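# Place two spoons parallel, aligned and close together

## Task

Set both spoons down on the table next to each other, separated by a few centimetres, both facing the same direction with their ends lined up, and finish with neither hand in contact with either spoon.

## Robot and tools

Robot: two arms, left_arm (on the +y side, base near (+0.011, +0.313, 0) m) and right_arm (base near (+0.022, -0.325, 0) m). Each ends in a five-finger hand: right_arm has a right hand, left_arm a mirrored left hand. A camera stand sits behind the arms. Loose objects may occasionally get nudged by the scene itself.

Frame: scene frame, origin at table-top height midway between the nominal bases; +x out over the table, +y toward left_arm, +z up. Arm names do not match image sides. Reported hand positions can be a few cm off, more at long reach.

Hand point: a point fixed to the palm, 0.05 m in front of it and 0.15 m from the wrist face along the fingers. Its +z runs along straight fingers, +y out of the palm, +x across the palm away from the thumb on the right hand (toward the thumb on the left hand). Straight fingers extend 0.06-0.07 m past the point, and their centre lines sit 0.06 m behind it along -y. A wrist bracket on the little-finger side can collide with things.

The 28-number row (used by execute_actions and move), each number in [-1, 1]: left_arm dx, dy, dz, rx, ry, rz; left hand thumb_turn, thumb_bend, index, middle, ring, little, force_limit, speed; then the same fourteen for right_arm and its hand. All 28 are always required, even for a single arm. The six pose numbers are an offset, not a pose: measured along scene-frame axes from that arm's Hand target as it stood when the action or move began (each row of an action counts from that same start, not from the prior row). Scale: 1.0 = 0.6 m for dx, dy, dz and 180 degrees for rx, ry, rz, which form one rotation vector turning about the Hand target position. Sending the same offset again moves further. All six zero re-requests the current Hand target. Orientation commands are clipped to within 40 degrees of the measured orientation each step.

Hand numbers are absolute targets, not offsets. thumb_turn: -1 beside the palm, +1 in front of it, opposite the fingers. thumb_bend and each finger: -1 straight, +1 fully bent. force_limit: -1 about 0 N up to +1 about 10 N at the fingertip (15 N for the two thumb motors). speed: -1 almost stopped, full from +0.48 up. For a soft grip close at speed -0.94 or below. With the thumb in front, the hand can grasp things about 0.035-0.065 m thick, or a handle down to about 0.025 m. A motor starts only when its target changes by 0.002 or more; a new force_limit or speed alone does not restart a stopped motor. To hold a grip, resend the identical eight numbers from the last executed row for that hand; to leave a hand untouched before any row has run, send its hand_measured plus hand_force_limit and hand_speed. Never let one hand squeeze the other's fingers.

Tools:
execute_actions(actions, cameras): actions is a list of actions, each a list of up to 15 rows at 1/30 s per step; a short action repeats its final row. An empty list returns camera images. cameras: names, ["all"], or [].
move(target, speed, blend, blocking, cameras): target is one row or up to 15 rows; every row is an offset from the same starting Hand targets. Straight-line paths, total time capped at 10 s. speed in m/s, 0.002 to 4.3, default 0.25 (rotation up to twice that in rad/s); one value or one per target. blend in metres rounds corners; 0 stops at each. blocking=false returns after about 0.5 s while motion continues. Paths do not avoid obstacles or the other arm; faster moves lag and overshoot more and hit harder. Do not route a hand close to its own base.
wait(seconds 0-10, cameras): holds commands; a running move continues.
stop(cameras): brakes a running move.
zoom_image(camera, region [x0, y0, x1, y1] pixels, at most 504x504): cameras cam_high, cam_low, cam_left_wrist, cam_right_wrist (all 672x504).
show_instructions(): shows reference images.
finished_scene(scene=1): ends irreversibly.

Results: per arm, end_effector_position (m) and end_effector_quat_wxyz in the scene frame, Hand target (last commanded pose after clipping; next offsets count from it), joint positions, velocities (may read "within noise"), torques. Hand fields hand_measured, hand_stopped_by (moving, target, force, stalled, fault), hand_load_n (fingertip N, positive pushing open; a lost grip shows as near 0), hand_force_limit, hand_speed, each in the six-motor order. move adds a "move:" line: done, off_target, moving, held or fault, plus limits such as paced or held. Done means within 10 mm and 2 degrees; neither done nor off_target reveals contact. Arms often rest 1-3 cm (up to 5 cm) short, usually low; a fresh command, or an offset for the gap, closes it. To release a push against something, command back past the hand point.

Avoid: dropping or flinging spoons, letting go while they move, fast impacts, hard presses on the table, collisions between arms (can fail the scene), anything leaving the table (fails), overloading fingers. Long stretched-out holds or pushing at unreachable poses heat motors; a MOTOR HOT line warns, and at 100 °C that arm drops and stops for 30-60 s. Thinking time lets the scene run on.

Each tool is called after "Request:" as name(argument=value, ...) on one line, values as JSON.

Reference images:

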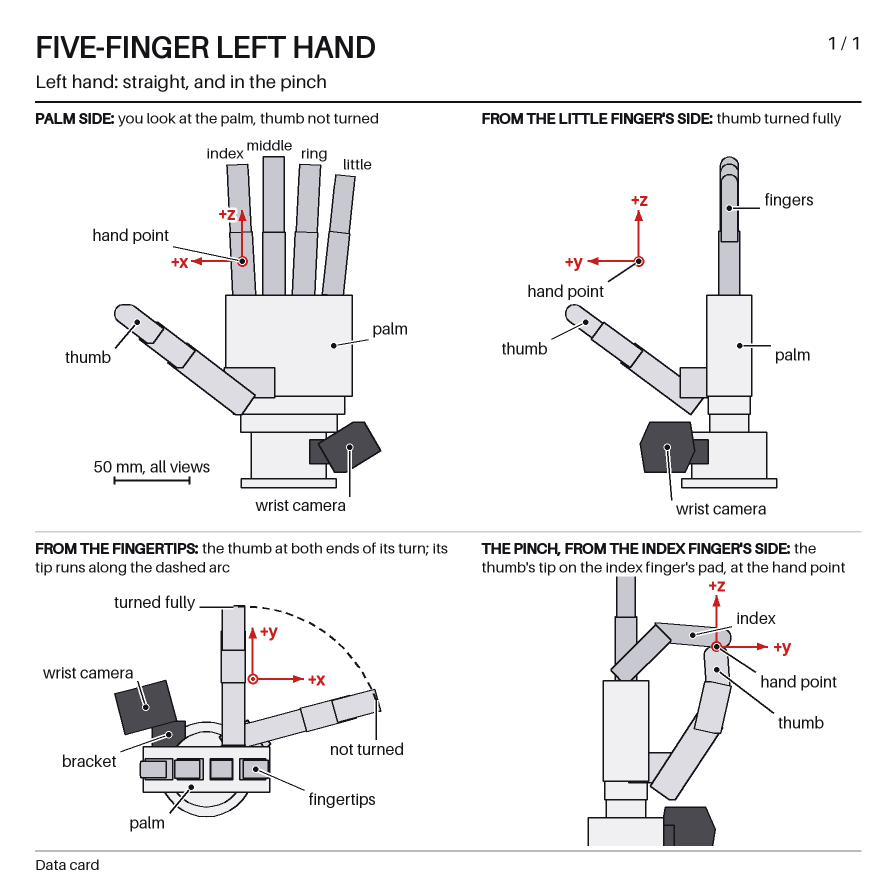

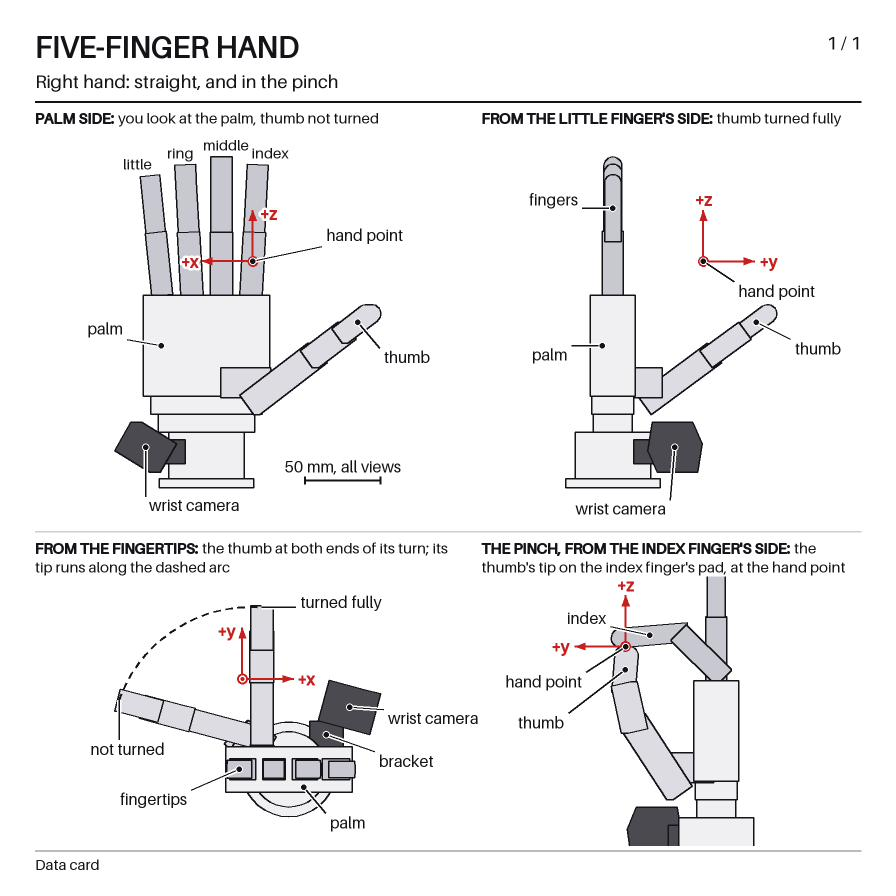

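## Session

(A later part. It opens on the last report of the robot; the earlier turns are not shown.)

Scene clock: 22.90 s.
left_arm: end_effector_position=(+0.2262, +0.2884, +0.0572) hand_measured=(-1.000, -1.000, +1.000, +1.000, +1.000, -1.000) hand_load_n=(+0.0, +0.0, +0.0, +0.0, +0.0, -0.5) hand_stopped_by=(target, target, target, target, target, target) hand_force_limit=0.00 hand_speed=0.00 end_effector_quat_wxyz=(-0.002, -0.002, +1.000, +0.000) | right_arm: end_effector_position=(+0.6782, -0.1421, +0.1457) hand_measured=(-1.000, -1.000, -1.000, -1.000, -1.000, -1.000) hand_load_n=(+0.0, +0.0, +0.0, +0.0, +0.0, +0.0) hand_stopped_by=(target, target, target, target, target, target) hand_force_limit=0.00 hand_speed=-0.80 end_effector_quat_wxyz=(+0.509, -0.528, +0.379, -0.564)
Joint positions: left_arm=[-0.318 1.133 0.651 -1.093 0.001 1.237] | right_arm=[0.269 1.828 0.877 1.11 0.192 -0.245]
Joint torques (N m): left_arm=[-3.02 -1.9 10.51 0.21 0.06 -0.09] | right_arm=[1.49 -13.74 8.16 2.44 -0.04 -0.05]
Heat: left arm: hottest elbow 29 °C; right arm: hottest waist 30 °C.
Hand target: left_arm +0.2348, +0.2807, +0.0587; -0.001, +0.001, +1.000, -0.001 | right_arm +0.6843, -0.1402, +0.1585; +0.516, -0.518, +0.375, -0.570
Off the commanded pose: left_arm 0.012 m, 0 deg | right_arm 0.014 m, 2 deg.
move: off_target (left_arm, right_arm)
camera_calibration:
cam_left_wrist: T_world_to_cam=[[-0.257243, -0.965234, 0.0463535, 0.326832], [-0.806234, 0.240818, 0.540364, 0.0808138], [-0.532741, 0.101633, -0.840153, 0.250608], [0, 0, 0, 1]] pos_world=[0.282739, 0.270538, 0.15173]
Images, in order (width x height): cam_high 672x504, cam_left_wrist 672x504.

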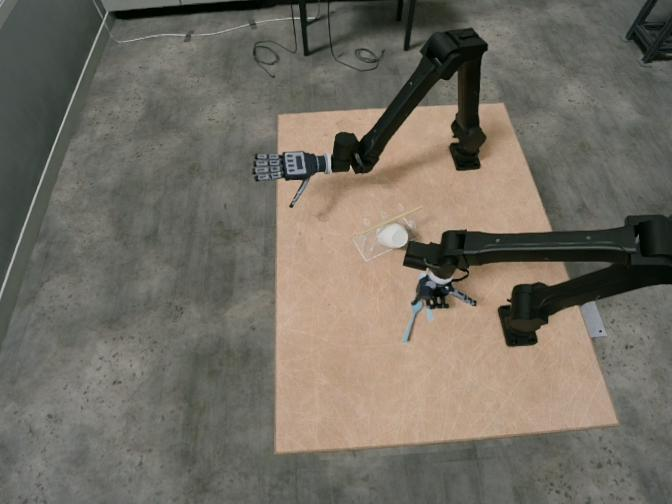

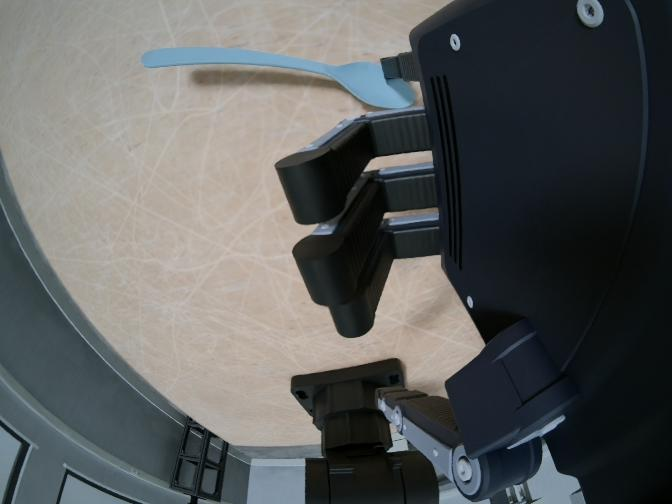

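Request:
move(target=[[0.02,-0.085,0,0,0,0,-1,-1,1,1,1,-1,0,0,0,0,0,0,0,0,-1,-1,-1,-1,-1,-1,0,-0.8]], speed=0.06, cameras=["cam_left_wrist","cam_high","cam_low"])

Request:
zoom_image(camera="cam_low", region=[280, 100, 520, 300])

Request:
zoom_image(camera="cam_high", region=[360, 230, 500, 370])

Scene clock: 25.33 s.
left_arm: end_effector_position=(+0.2383, +0.2400, +0.0578) hand_measured=(-1.000, -1.000, +1.000, +1.000, +1.000, -1.000) hand_load_n=(+0.0, -0.5, +0.0, +0.0, +0.0, +0.0) hand_stopped_by=(target, target, target, target, target, target) hand_force_limit=0.00 hand_speed=0.00 end_effector_quat_wxyz=(-0.003, -0.002, +1.000, +0.002) | right_arm: end_effector_position=(+0.6782, -0.1421, +0.1457) hand_measured=(-1.000, -1.000, -1.000, -1.000, -1.000, -1.000) hand_load_n=(+0.0, +0.0, -0.5, +0.0, +0.0, +0.0) hand_stopped_by=(target, target, target, target, target, target) hand_force_limit=0.00 hand_speed=-0.80 end_effector_quat_wxyz=(+0.509, -0.528, +0.379, -0.564)
Joint positions: left_arm=[-0.463 1.226 0.723 -1.074 0 1.091] | right_arm=[0.269 1.828 0.877 1.11 0.192 -0.245]
Joint torques (N m): left_arm=[-3.14 -2.67 10.58 0.27 0.09 -0.1] | right_arm=[1.49 -13.68 8.17 2.44 -0.04 -0.05]
Heat: left arm: hottest elbow 29 °C; right arm: hottest waist 30 °C.
Hand target: left_arm +0.2468, +0.2298, +0.0587; -0.001, +0.001, +1.000, -0.001 | right_arm +0.6843, -0.1402, +0.1585; +0.516, -0.518, +0.375, -0.570
Off the commanded pose: left_arm 0.013 m, 1 deg | right_arm 0.014 m, 2 deg.
move: off_target (left_arm, right_arm)
camera_calibration:
cam_left_wrist: T_world_to_cam=[[-0.256016, -0.965652, 0.0444044, 0.282998], [-0.805519, 0.238505, 0.542452, 0.102172], [-0.534411, 0.103108, -0.838912, 0.262501], [0, 0, 0, 1]] pos_world=[0.295037, 0.221843, 0.152226]
Images, in order (width x height): cam_high 672x504, cam_low 672x504, cam_left_wrist 672x504.

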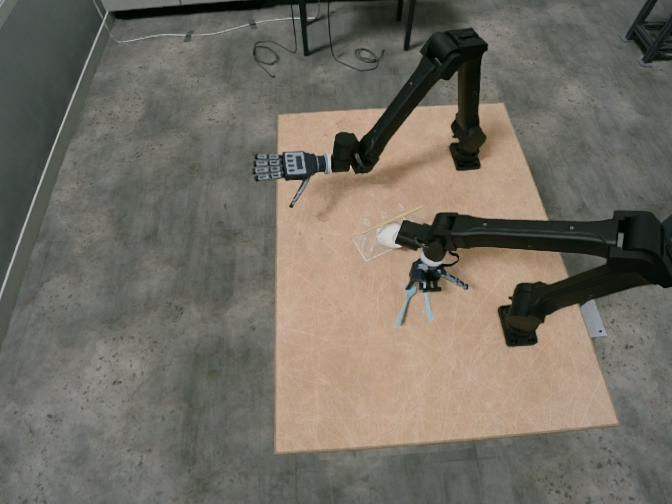

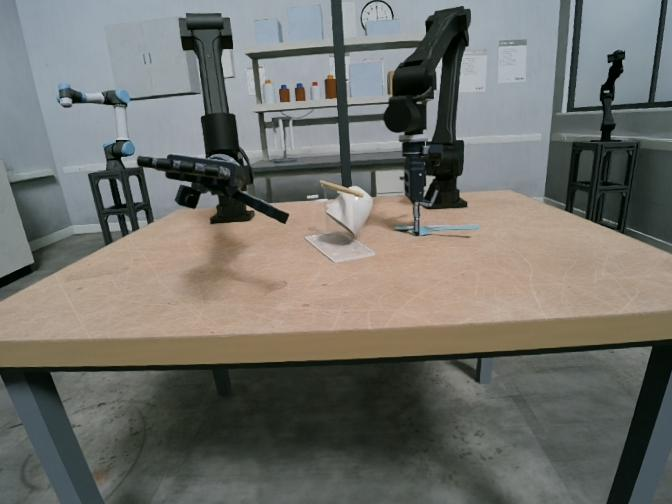

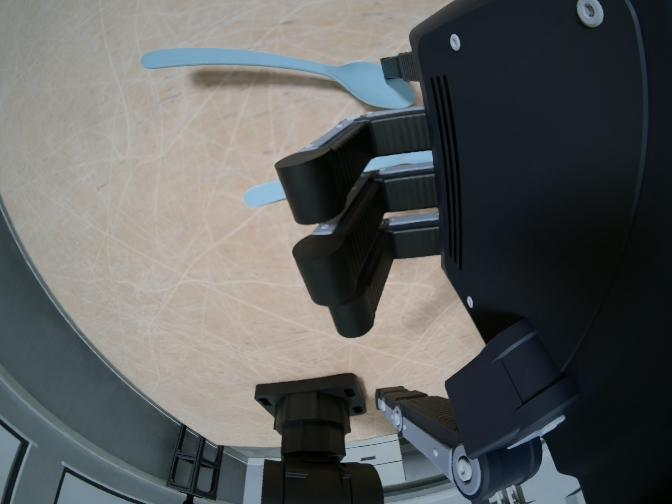

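Scaled by 2.100.

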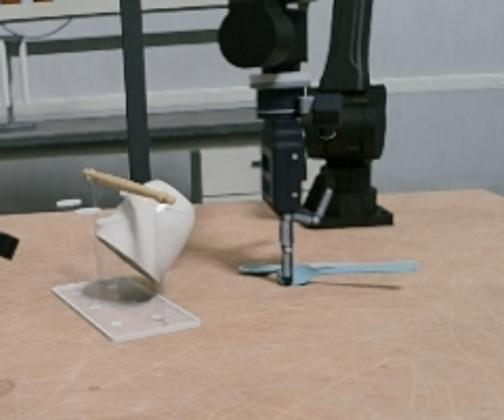

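Scaled by 3.600.

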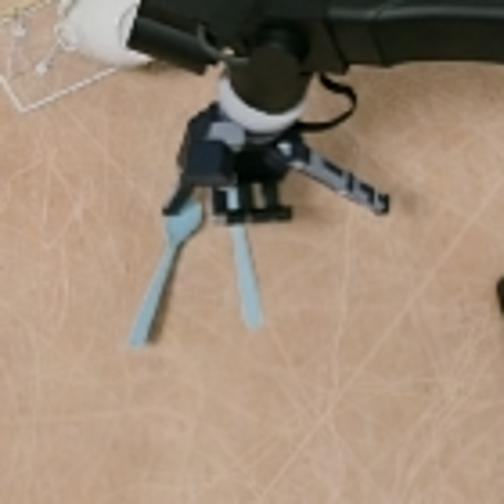

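Request:
move(target=[[0.0,0.0,0.01,0,0,0,-1,-1,1,1,1,-1,0,0,0,0,0,0,0,0,-1,-1,-1,-1,-1,-1,0,-0.8],[0.01,-0.045,0.01,0,0,0,-1,-1,1,1,1,-1,0,0,0,0,0,0,0,0,-1,-1,-1,-1,-1,-1,0,-0.8]], speed=0.06, cameras=["cam_left_wrist","cam_high","cam_low"])

Request:
zoom_image(camera="cam_low", region=[280, 100, 520, 300])

Request:
zoom_image(camera="cam_high", region=[360, 230, 500, 370])

Scene clock: 28.20 s.
left_arm: end_effector_position=(+0.2425, +0.2146, +0.0592) hand_measured=(-1.000, -1.000, +1.000, +1.000, +1.000, -1.000) hand_load_n=(+0.0, +0.0, +0.0, +0.0, +0.0, +0.0) hand_stopped_by=(target, target, target, target, target, target) hand_force_limit=0.00 hand_speed=0.00 end_effector_quat_wxyz=(-0.006, -0.001, +1.000, +0.003) | right_arm: end_effector_position=(+0.6782, -0.1421, +0.1457) hand_measured=(-1.000, -1.000, -1.000, -1.000, -1.000, -1.000) hand_load_n=(-0.5, +0.0, +0.0, +0.0, +0.0, +0.0) hand_stopped_by=(target, target, target, target, target, target) hand_force_limit=0.00 hand_speed=-0.80 end_effector_quat_wxyz=(+0.509, -0.528, +0.379, -0.564)
Joint positions: left_arm=[-0.531 1.276 0.767 -1.076 0.001 1.026] | right_arm=[0.269 1.828 0.877 1.11 0.192 -0.245]
Joint torques (N m): left_arm=[-2.9 -3.84 11.52 -0.18 0.06 -0.11] | right_arm=[1.49 -13.68 8.17 2.43 -0.04 -0.05]
Heat: left arm: hottest elbow 30 °C; right arm: hottest waist 30 °C.
Hand target: left_arm +0.2528, +0.2027, +0.0648; -0.001, +0.001, +1.000, -0.001 | right_arm +0.6843, -0.1402, +0.1585; +0.516, -0.518, +0.375, -0.570
Off the commanded pose: left_arm 0.017 m, 1 deg | right_arm 0.014 m, 2 deg.
move: off_target (left_arm, right_arm)
camera_calibration:
cam_left_wrist: T_world_to_cam=[[-0.258313, -0.965103, 0.0430201, 0.26009], [-0.801075, 0.238875, 0.548834, 0.109398], [-0.539957, 0.107309, -0.834824, 0.268733], [0, 0, 0, 1]] pos_world=[0.299925, 0.196044, 0.153115]
Images, in order (width x height): cam_high 672x504, cam_low 672x504, cam_left_wrist 672x504.

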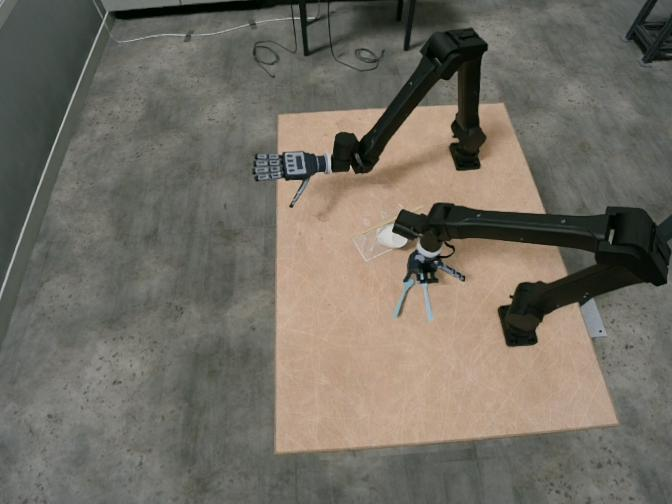

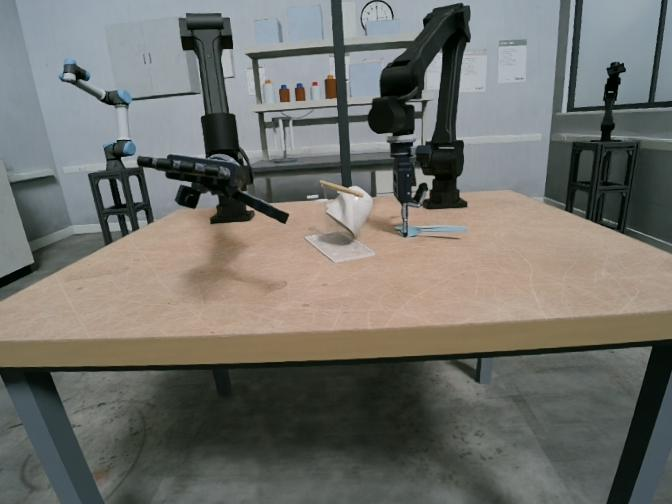

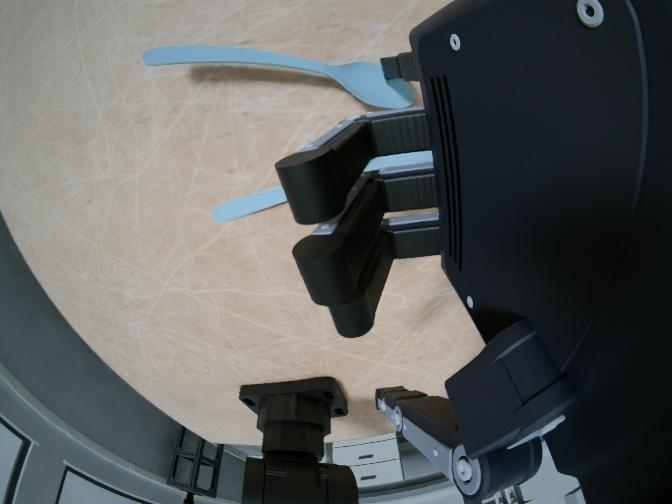

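Scaled by 2.100.

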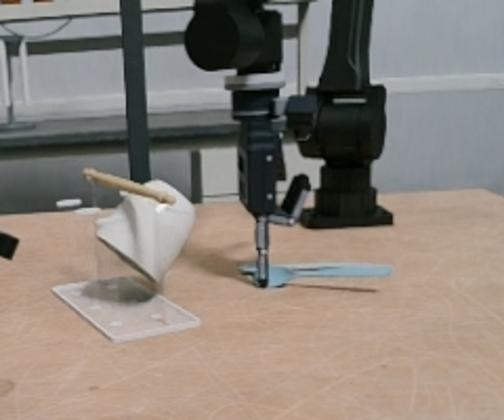

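Scaled by 3.600.

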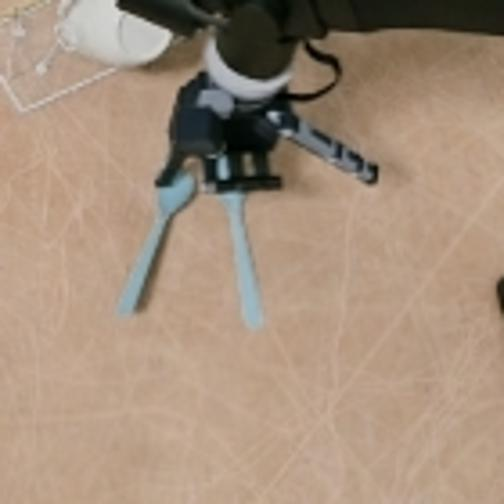

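Request:
move(target=[[0.0,0.0,0.09,0,0,0,-1,-1,1,1,1,-1,0,0,0,0,0,0,0,0,-1,-1,-1,-1,-1,-1,0,-0.8],[0.12,0.175,0.09,0,0,0,-1,-1,1,1,1,-1,0,0,0,0,0,0,0,0,-1,-1,-1,-1,-1,-1,0,-0.8]], speed=0.12, cameras=["cam_left_wrist","cam_high","cam_low"])

Request:
zoom_image(camera="cam_left_wrist", region=[60, 0, 480, 320])

Request:
zoom_image(camera="cam_high", region=[360, 230, 500, 370])

Scene clock: 31.43 s.
left_arm: end_effector_position=(+0.3070, +0.3085, +0.1106) hand_measured=(-1.000, -1.000, +1.000, +1.000, +1.000, -1.000) hand_load_n=(+0.0, -0.5, +0.0, +0.0, +0.0, +0.0) hand_stopped_by=(target, target, target, target, target, target) hand_force_limit=0.00 hand_speed=0.00 end_effector_quat_wxyz=(-0.013, +0.000, +1.000, +0.002) | right_arm: end_effector_position=(+0.6782, -0.1421, +0.1457) hand_measured=(-1.000, -1.000, -1.000, -1.000, -1.000, -1.000) hand_load_n=(+0.0, +0.0, +0.0, +0.0, +0.0, +0.0) hand_stopped_by=(target, target, target, target, target, target) hand_force_limit=0.00 hand_speed=-0.80 end_effector_quat_wxyz=(+0.509, -0.528, +0.379, -0.564)
Joint positions: left_arm=[-0.182 1.292 0.929 -1.234 0.001 1.376] | right_arm=[0.269 1.828 0.877 1.11 0.192 -0.245]
Joint torques (N m): left_arm=[-0.91 -4.78 12.66 0.01 0.01 0.11] | right_arm=[1.55 -13.68 8.17 2.45 -0.04 -0.05]
Heat: left arm: hottest elbow 30 °C; right arm: hottest waist 30 °C.
Hand target: left_arm +0.3249, +0.3078, +0.1188; -0.001, +0.001, +1.000, -0.001 | right_arm +0.6843, -0.1402, +0.1585; +0.516, -0.518, +0.375, -0.570
Off the commanded pose: left_arm 0.020 m, 1 deg | right_arm 0.014 m, 2 deg.
move: off_target (left_arm, right_arm)
camera_calibration:
cam_left_wrist: T_world_to_cam=[[-0.259444, -0.96452, 0.048882, 0.364639], [-0.793201, 0.241689, 0.558945, 0.105985], [-0.550928, 0.106242, -0.827763, 0.339305], [0, 0, 0, 1]] pos_world=[0.365603, 0.290038, 0.2038]
Images, in order (width x height): cam_high 672x504, cam_low 672x504, cam_left_wrist 672x504.

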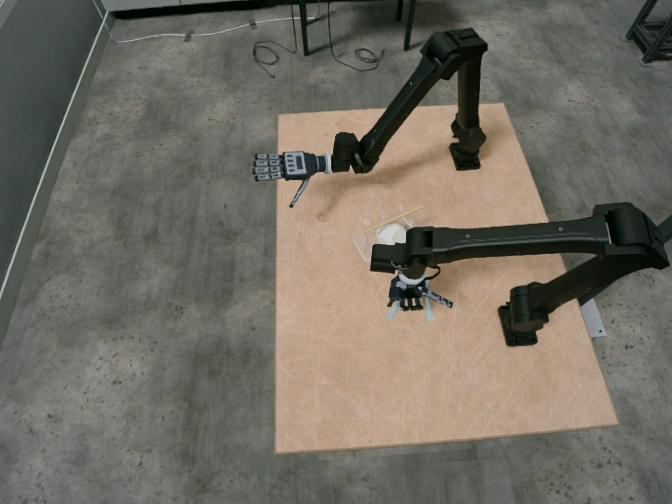

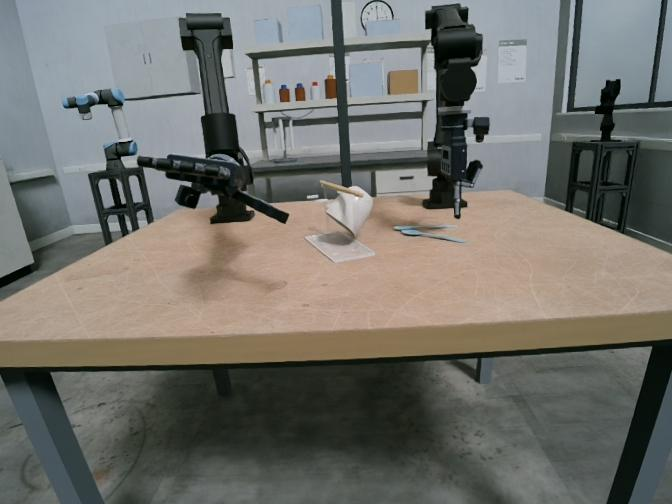

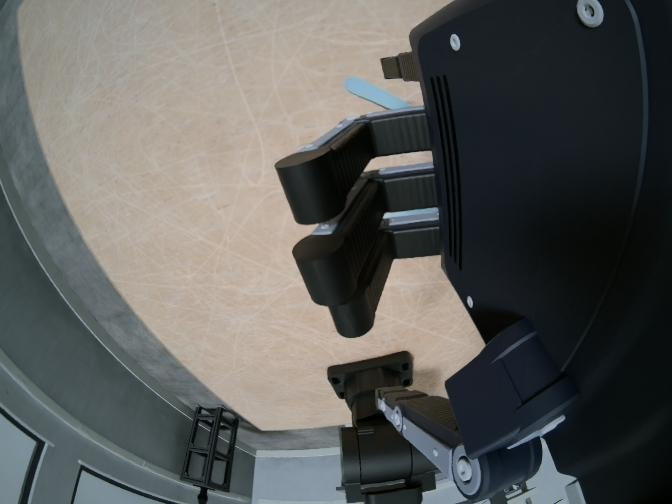

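Scaled by 1.200 from the camera's 672x504 image, which has a finer 960x720 frame.

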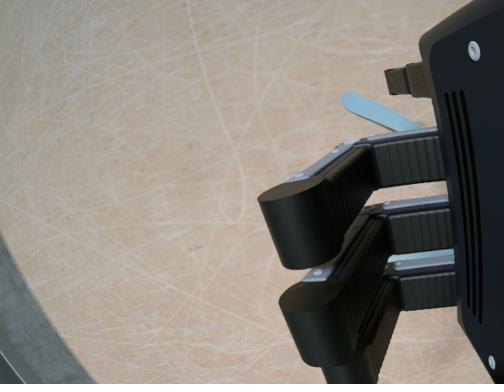

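Scaled by 3.600.

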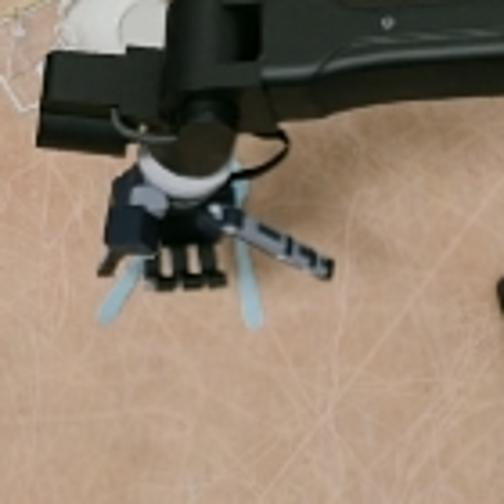

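Request:
zoom_image(camera="cam_low", region=[370, 190, 490, 260])

Scaled by 4.200.

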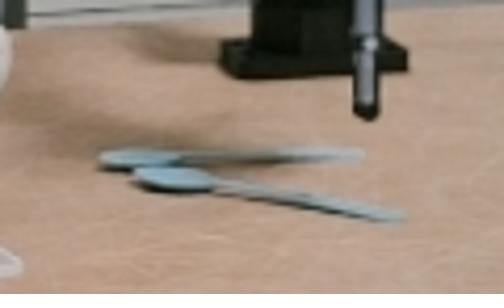

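Request:
move(target=[[0.025,-0.025,0,0,0,0,-1,-1,1,1,1,-1,0,0,0,0,0,0,0,0,-1,-1,-1,-1,-1,-1,0,-0.8],[0.025,-0.025,-0.065,0,0,0,-1,-1,1,1,1,-1,0,0,0,0,0,0,0,0,-1,-1,-1,-1,-1,-1,0,-0.8]], speed=0.08, cameras=["cam_left_wrist"])

Request:
zoom_image(camera="cam_left_wrist", region=[280, 0, 480, 150])

Scene clock: 34.47 s.
left_arm: end_effector_position=(+0.3394, +0.2983, +0.0854) hand_measured=(-1.000, -1.000, +1.000, +1.000, +1.000, -1.000) hand_load_n=(+0.0, +0.0, +0.0, +0.0, +0.5, +0.0) hand_stopped_by=(target, target, target, target, target, target) hand_force_limit=0.00 hand_speed=0.00 end_effector_quat_wxyz=(+0.004, -0.001, +1.000, -0.002) | right_arm: end_effector_position=(+0.6782, -0.1421, +0.1457) hand_measured=(-1.000, -1.000, -1.000, -1.000, -1.000, -1.000) hand_load_n=(+0.0, +0.0, +0.0, +0.0, +0.0, +0.0) hand_stopped_by=(target, target, target, target, target, target) hand_force_limit=0.00 hand_speed=-0.80 end_effector_quat_wxyz=(+0.509, -0.528, +0.379, -0.564)
Joint positions: left_arm=[-0.192 1.385 0.949 -1.127 0.002 1.364] | right_arm=[0.269 1.828 0.877 1.11 0.192 -0.245]
Joint torques (N m): left_arm=[-2.96 -6.01 8.49 0.36 0 -0.1] | right_arm=[1.49 -13.68 8.18 2.44 -0.04 -0.04]
Heat: left arm: hottest elbow 30 °C; right arm: hottest waist 30 °C.
Hand target: left_arm +0.3399, +0.2927, +0.0798; -0.001, +0.001, +1.000, -0.001 | right_arm +0.6843, -0.1402, +0.1585; +0.516, -0.518, +0.375, -0.570
Off the commanded pose: left_arm 0.008 m, 1 deg | right_arm 0.014 m, 2 deg.
move: off_target (right_arm)
camera_calibration:
cam_left_wrist: T_world_to_cam=[[-0.25842, -0.96487, 0.0473798, 0.364374], [-0.812099, 0.243542, 0.530266, 0.156582], [-0.523177, 0.0985543, -0.846506, 0.331883], [0, 0, 0, 1]] pos_world=[0.394955, 0.280731, 0.180647]
Images, in order (width x height): cam_left_wrist 672x504.

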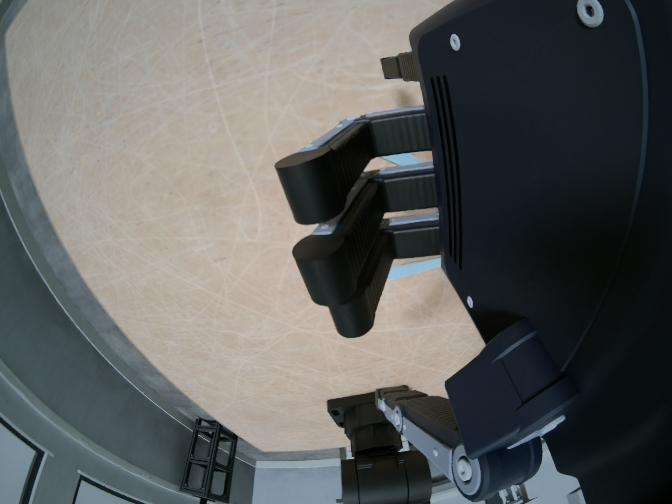

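Scaled by 2.520 from the camera's 672x504 image, which has a finer 960x720 frame.

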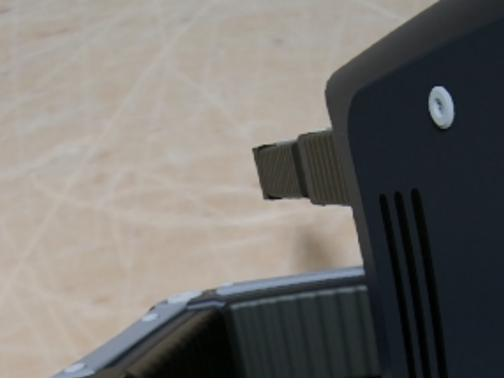

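Request:
move(target=[[-0.025,0.0,-0.035,0,0,0,-1,-1,1,1,1,-1,0,0,0,0,0,0,0,0,-1,-1,-1,-1,-1,-1,0,-0.8]], speed=0.08, cameras=["cam_left_wrist","cam_low"])

Request:
zoom_image(camera="cam_low", region=[370, 190, 490, 260])

Scene clock: 35.60 s.
left_arm: end_effector_position=(+0.3245, +0.2985, +0.0616) hand_measured=(-1.000, -1.000, +1.000, +1.000, +1.000, -1.000) hand_load_n=(+0.0, +0.0, +0.0, +0.0, +0.0, +0.0) hand_stopped_by=(target, target, target, target, target, target) hand_force_limit=0.00 hand_speed=0.00 end_effector_quat_wxyz=(-0.001, -0.002, +1.000, -0.001) | right_arm: end_effector_position=(+0.6782, -0.1421, +0.1457) hand_measured=(-1.000, -1.000, -1.000, -1.000, -1.000, -1.000) hand_load_n=(-0.5, +0.0, +0.0, +0.0, +0.0, +0.0) hand_stopped_by=(target, target, target, target, target, target) hand_force_limit=0.00 hand_speed=-0.80 end_effector_quat_wxyz=(+0.509, -0.528, +0.379, -0.564)
Joint positions: left_arm=[-0.2 1.385 0.878 -1.065 0.002 1.355] | right_arm=[0.269 1.828 0.877 1.11 0.192 -0.245]
Joint torques (N m): left_arm=[-2.96 -6.36 8.12 0.32 0.01 -0.1] | right_arm=[1.49 -13.68 8.16 2.44 -0.04 -0.04]
Heat: left arm: hottest elbow 30 °C; right arm: hottest waist 30 °C.
Hand target: left_arm +0.3248, +0.2928, +0.0588; -0.001, +0.001, +1.000, -0.001 | right_arm +0.6843, -0.1402, +0.1585; +0.516, -0.518, +0.375, -0.570
Off the commanded pose: left_arm 0.006 m, 0 deg | right_arm 0.014 m, 2 deg.
move: off_target (right_arm)
camera_calibration:
cam_left_wrist: T_world_to_cam=[[-0.257324, -0.965136, 0.0479341, 0.361427], [-0.807677, 0.242045, 0.537654, 0.155513], [-0.530511, 0.0996358, -0.841802, 0.30562], [0, 0, 0, 1]] pos_world=[0.380743, 0.280734, 0.156335]
Images, in order (width x height): cam_low 672x504, cam_left_wrist 672x504.

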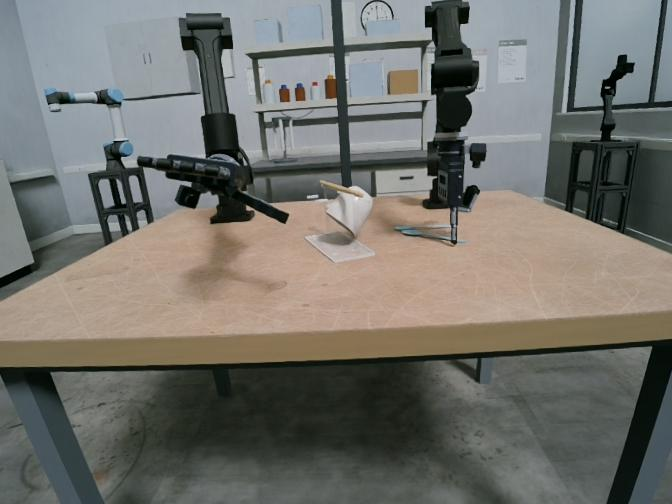

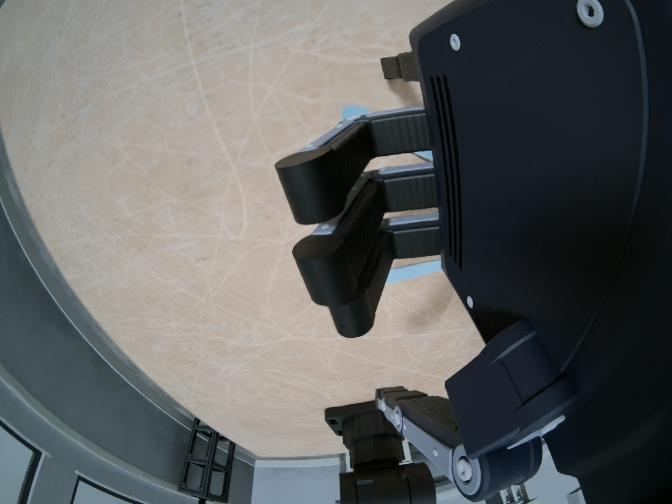

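Scaled by 4.200.

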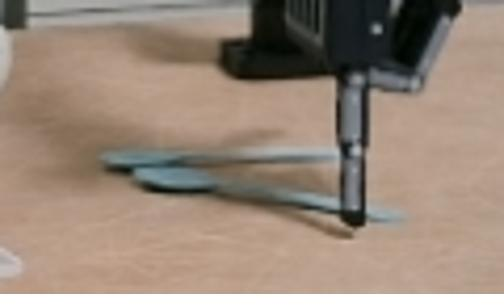

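Request:
move(target=[[-0.036,0.0075,0.002,0,0,0,-1,-1,1,1,1,-1,0,0,0,0,0,0,0,0,-1,-1,-1,-1,-1,-1,0,-0.8],[-0.0725,0.034,0.002,0,0,0,-1,-1,1,1,1,-1,0,0,0,0,0,0,0,0,-1,-1,-1,-1,-1,-1,0,-0.8],[-0.103,0.044,0.002,0,0,0,-1,-1,1,1,1,-1,0,0,0,0,0,0,0,0,-1,-1,-1,-1,-1,-1,0,-0.8]], speed=0.05, blend=0.01, cameras=["cam_left_wrist","cam_low","cam_high"])

Request:
zoom_image(camera="cam_low", region=[370, 190, 490, 260])

Request:
zoom_image(camera="cam_left_wrist", region=[200, 0, 460, 220])

Request:
zoom_image(camera="cam_high", region=[360, 230, 500, 370])

Scene clock: 37.80 s.
left_arm: end_effector_position=(+0.2645, +0.3146, +0.0577) hand_measured=(-1.000, -1.000, +1.000, +1.000, +1.000, -1.000) hand_load_n=(+0.5, +0.0, +0.0, +0.5, +0.0, +0.0) hand_stopped_by=(target, target, target, target, target, target) hand_force_limit=0.00 hand_speed=0.00 end_effector_quat_wxyz=(-0.002, +0.004, +1.000, -0.001) | right_arm: end_effector_position=(+0.6782, -0.1421, +0.1457) hand_measured=(-1.000, -1.000, -1.000, -1.000, -1.000, -1.000) hand_load_n=(+0.0, +0.0, +0.0, +0.0, +0.0, +0.0) hand_stopped_by=(target, target, target, target, target, target) hand_force_limit=0.00 hand_speed=-0.80 end_effector_quat_wxyz=(+0.509, -0.528, +0.379, -0.564)
Joint positions: left_arm=[-0.191 1.221 0.719 -1.073 0.002 1.375] | right_arm=[0.269 1.828 0.877 1.11 0.192 -0.245]
Joint torques (N m): left_arm=[-0.15 -5.42 8.1 -0.34 0 0.07] | right_arm=[1.55 -13.63 8.17 2.43 -0.04 -0.05]
Heat: left arm: hottest elbow 30 °C; right arm: hottest waist 30 °C.
Hand target: left_arm +0.2632, +0.3191, +0.0600; +0.000, +0.001, +1.000, -0.001 | right_arm +0.6843, -0.1402, +0.1585; +0.516, -0.518, +0.375, -0.570
Off the commanded pose: left_arm 0.005 m, 0 deg | right_arm 0.014 m, 2 deg.
move: off_target (right_arm); blend cut to 0.0096 m at target 2
camera_calibration:
cam_left_wrist: T_world_to_cam=[[-0.267506, -0.962354, 0.0481273, 0.363568], [-0.803684, 0.250396, 0.539808, 0.101498], [-0.531537, 0.105723, -0.840411, 0.267153], [0, 0, 0, 1]] pos_world=[0.320831, 0.296222, 0.152232]
Images, in order (width x height): cam_high 672x504, cam_low 672x504, cam_left_wrist 672x504.

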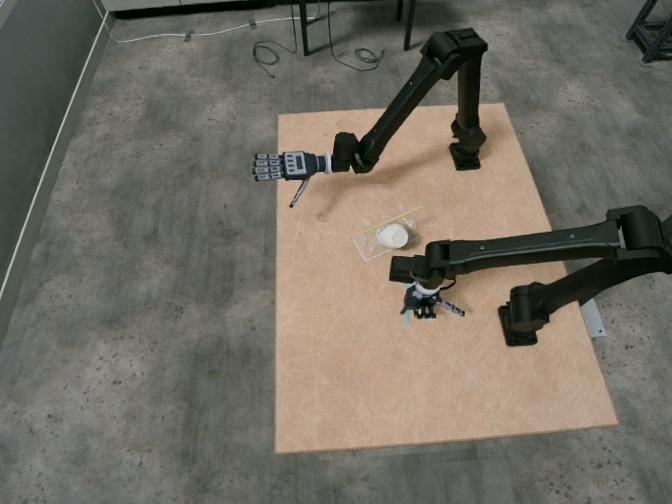

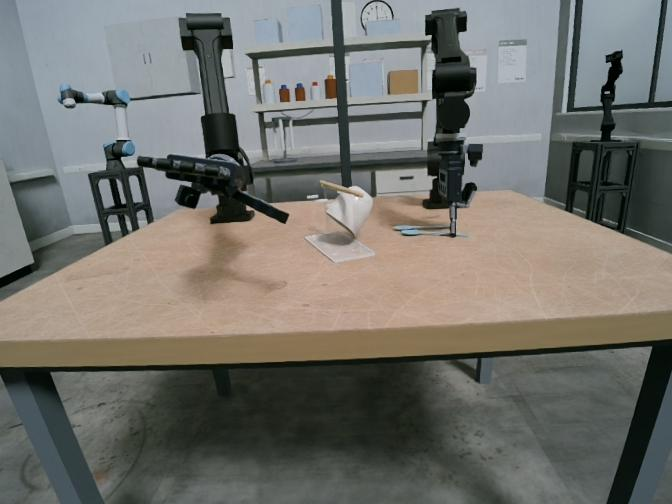

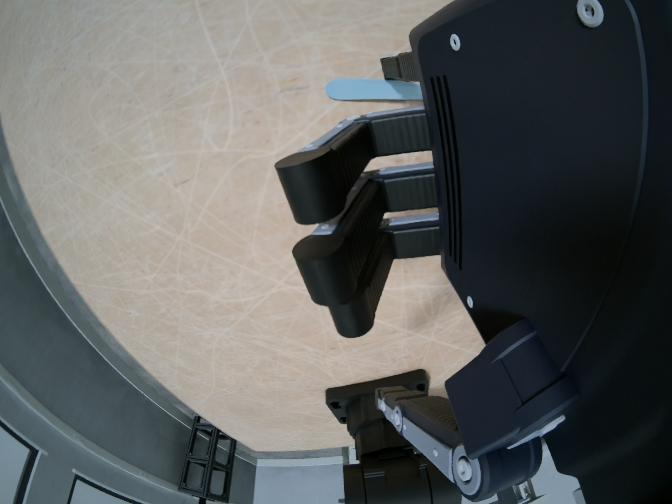

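Scaled by 4.200.

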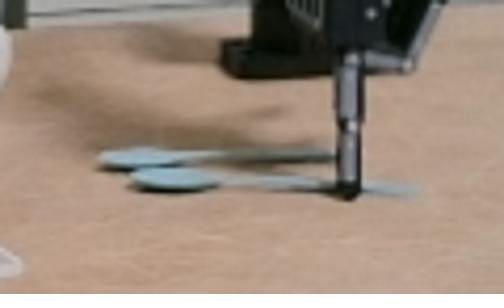

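Scaled by 1.938 from the camera's 672x504 image, which has a finer 960x720 frame.

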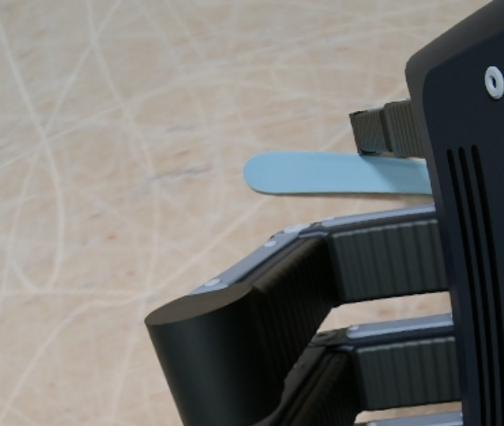

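Scaled by 3.600.

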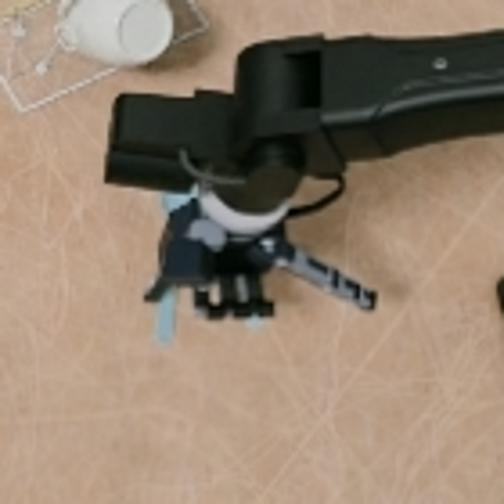

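Request:
move(target=[[-0.03,0.001,0.0,0,0,0,-1,-1,1,1,1,-1,0,0,0,0,0,0,0,0,-1,-1,-1,-1,-1,-1,0,-0.8],[0.0,0.001,0.0,0,0,0,-1,-1,1,1,1,-1,0,0,0,0,0,0,0,0,-1,-1,-1,-1,-1,-1,0,-0.8],[0.0,0.001,0.08,0,0,0,-1,-1,1,1,1,-1,0,0,0,0,0,0,0,0,-1,-1,-1,-1,-1,-1,0,-0.8],[-0.1,0.2,0.25,0,0,0,-1,-1,1,1,1,-1,0,0,0,0,0,0,0,0,-1,-1,-1,-1,-1,-1,0,-0.8]], speed=[0.05,0.05,0.08,0.2], cameras=["cam_left_wrist","cam_low","cam_high"])

Request:
zoom_image(camera="cam_low", region=[370, 190, 490, 260])

Request:
zoom_image(camera="cam_high", region=[360, 230, 500, 370])

Scene clock: 42.70 s.
left_arm: end_effector_position=(+0.1947, +0.4346, +0.1942) hand_measured=(-1.000, -1.000, +1.000, +1.000, +1.000, -1.000) hand_load_n=(+0.0, +0.0, +0.0, +0.0, +0.0, +0.0) hand_stopped_by=(target, target, target, target, target, target) hand_force_limit=0.00 hand_speed=0.00 end_effector_quat_wxyz=(-0.019, +0.001, +1.000, -0.005) | right_arm: end_effector_position=(+0.6782, -0.1421, +0.1457) hand_measured=(-1.000, -1.000, -1.000, -1.000, -1.000, -1.000) hand_load_n=(+0.0, +0.0, +0.0, +0.0, +0.0, +0.0) hand_stopped_by=(target, target, target, target, target, target) hand_force_limit=0.00 hand_speed=-0.80 end_effector_quat_wxyz=(+0.509, -0.528, +0.379, -0.564)
Joint positions: left_arm=[0.291 0.935 0.898 -1.574 -0.001 1.852] | right_arm=[0.269 1.828 0.877 1.11 0.192 -0.245]
Joint torques (N m): left_arm=[-0.79 -2.08 12.98 -0.44 0.04 0.11] | right_arm=[1.49 -13.68 8.17 2.43 -0.04 -0.05]
Heat: left arm: hottest elbow 31 °C; right arm: hottest waist 30 °C.
Hand target: left_arm +0.2031, +0.4391, +0.2100; -0.001, +0.001, +1.000, -0.001 | right_arm +0.6843, -0.1402, +0.1585; +0.516, -0.518, +0.375, -0.570
Off the commanded pose: left_arm 0.018 m, 2 deg | right_arm 0.014 m, 2 deg.
move: off_target (left_arm, right_arm)
camera_calibration:
cam_left_wrist: T_world_to_cam=[[-0.260777, -0.963158, 0.0657445, 0.449512], [-0.785966, 0.251359, 0.564868, -0.067043], [-0.560583, 0.0956315, -0.822558, 0.338675], [0, 0, 0, 1]] pos_world=[0.254384, 0.417415, 0.286897]
Images, in order (width x height): cam_high 672x504, cam_low 672x504, cam_left_wrist 672x504.

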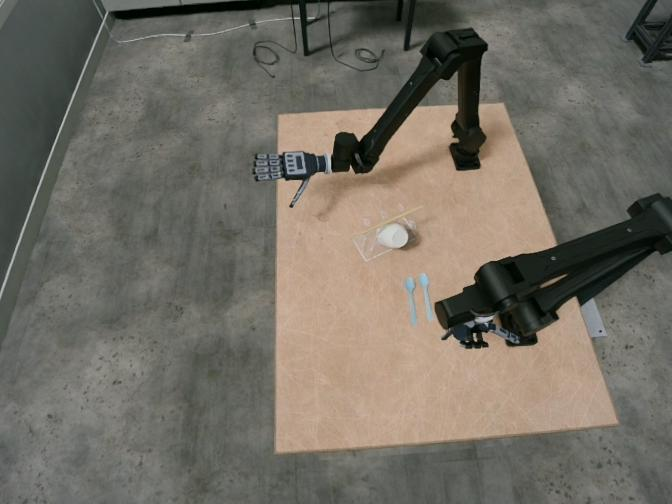

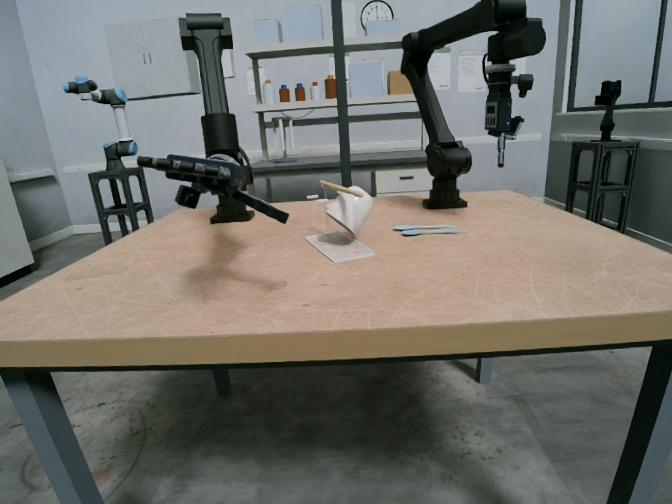

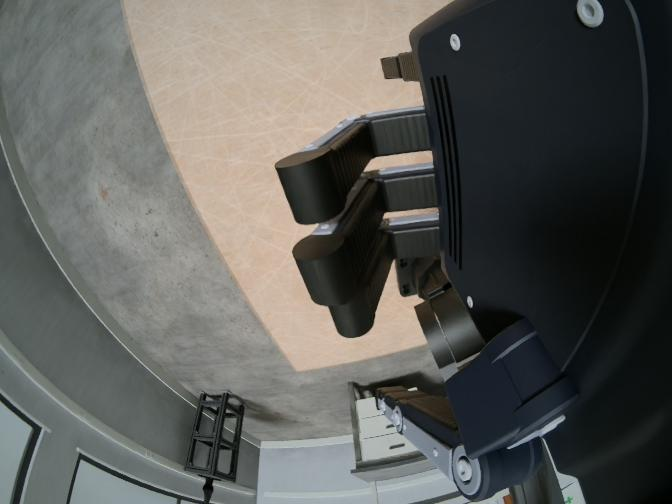

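Scaled by 4.200.

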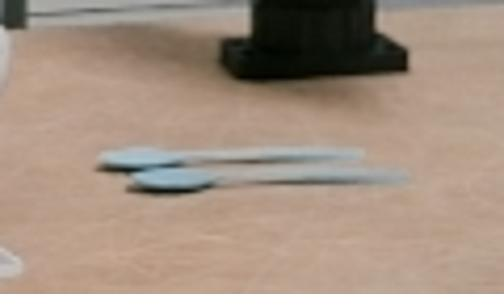

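Scaled by 3.600.

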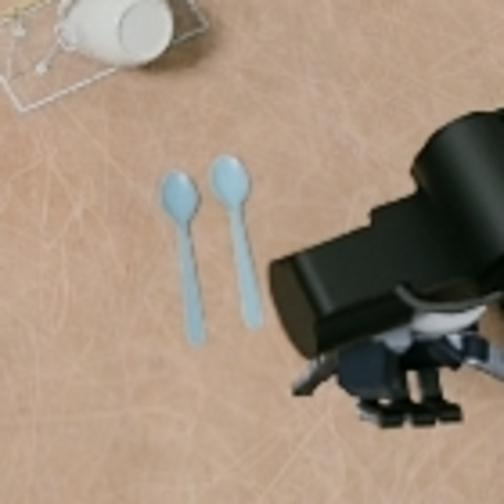

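Request:
move(target=[0.07,-0.105,-0.15,0,0,0,-1,-1,1,1,1,-1,0,0,0,0,0,0,0,0,-1,-1,-1,-1,-1,-1,0,-0.8], speed=0.15, cameras=["cam_left_wrist"])

Request:
zoom_image(camera="cam_left_wrist", region=[280, 0, 480, 150])

Scene clock: 45.10 s.
left_arm: end_effector_position=(+0.2430, +0.3788, +0.1223) hand_measured=(-1.000, -1.000, +1.000, +1.000, +1.000, -1.000) hand_load_n=(+0.0, +0.0, +0.0, +0.0, +0.0, +0.0) hand_stopped_by=(target, target, target, target, target, target) hand_force_limit=0.00 hand_speed=0.00 end_effector_quat_wxyz=(+0.000, +0.001, +1.000, -0.002) | right_arm: end_effector_position=(+0.6782, -0.1421, +0.1457) hand_measured=(-1.000, -1.000, -1.000, -1.000, -1.000, -1.000) hand_load_n=(+0.0, +0.0, +0.0, +0.0, +0.0, -0.5) hand_stopped_by=(target, target, target, target, target, target) hand_force_limit=0.00 hand_speed=-0.80 end_effector_quat_wxyz=(+0.509, -0.528, +0.379, -0.564)
Joint positions: left_arm=[0.036 1.057 0.784 -1.298 0.003 1.597] | right_arm=[0.269 1.828 0.877 1.11 0.192 -0.245]
Joint torques (N m): left_arm=[-2.61 -2.78 9.03 0.35 -0.06 -0.1] | right_arm=[1.49 -13.68 8.17 2.44 -0.04 -0.04]
Heat: left arm: hottest elbow 31 °C; right arm: hottest waist 30 °C.
Hand target: left_arm +0.2451, +0.3761, +0.1201; -0.001, +0.001, +1.000, -0.001 | right_arm +0.6843, -0.1402, +0.1585; +0.516, -0.518, +0.375, -0.570
Off the commanded pose: left_arm 0.004 m, 0 deg | right_arm 0.014 m, 2 deg.
move: off_target (right_arm)
camera_calibration:
cam_left_wrist: T_world_to_cam=[[-0.262533, -0.963657, 0.0494085, 0.415614], [-0.806831, 0.247317, 0.536525, 0.035593], [-0.529245, 0.100991, -0.842437, 0.304793], [0, 0, 0, 1]] pos_world=[0.29914, 0.360925, 0.217138]
Images, in order (width x height): cam_left_wrist 672x504.

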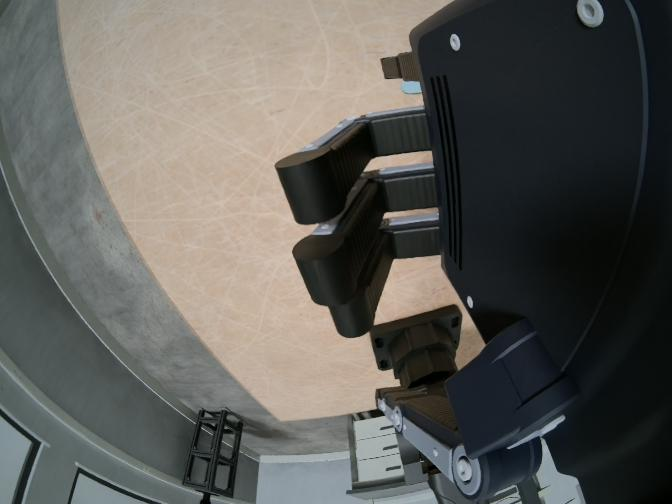

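Scaled by 2.520 from the camera's 672x504 image, which has a finer 960x720 frame.

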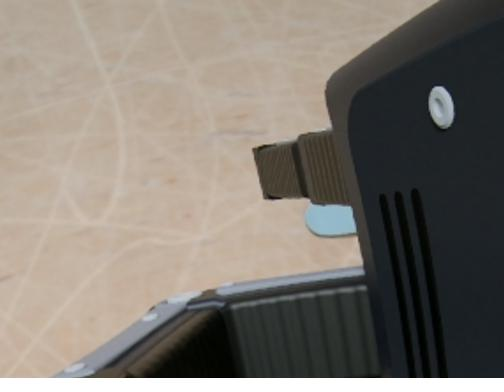

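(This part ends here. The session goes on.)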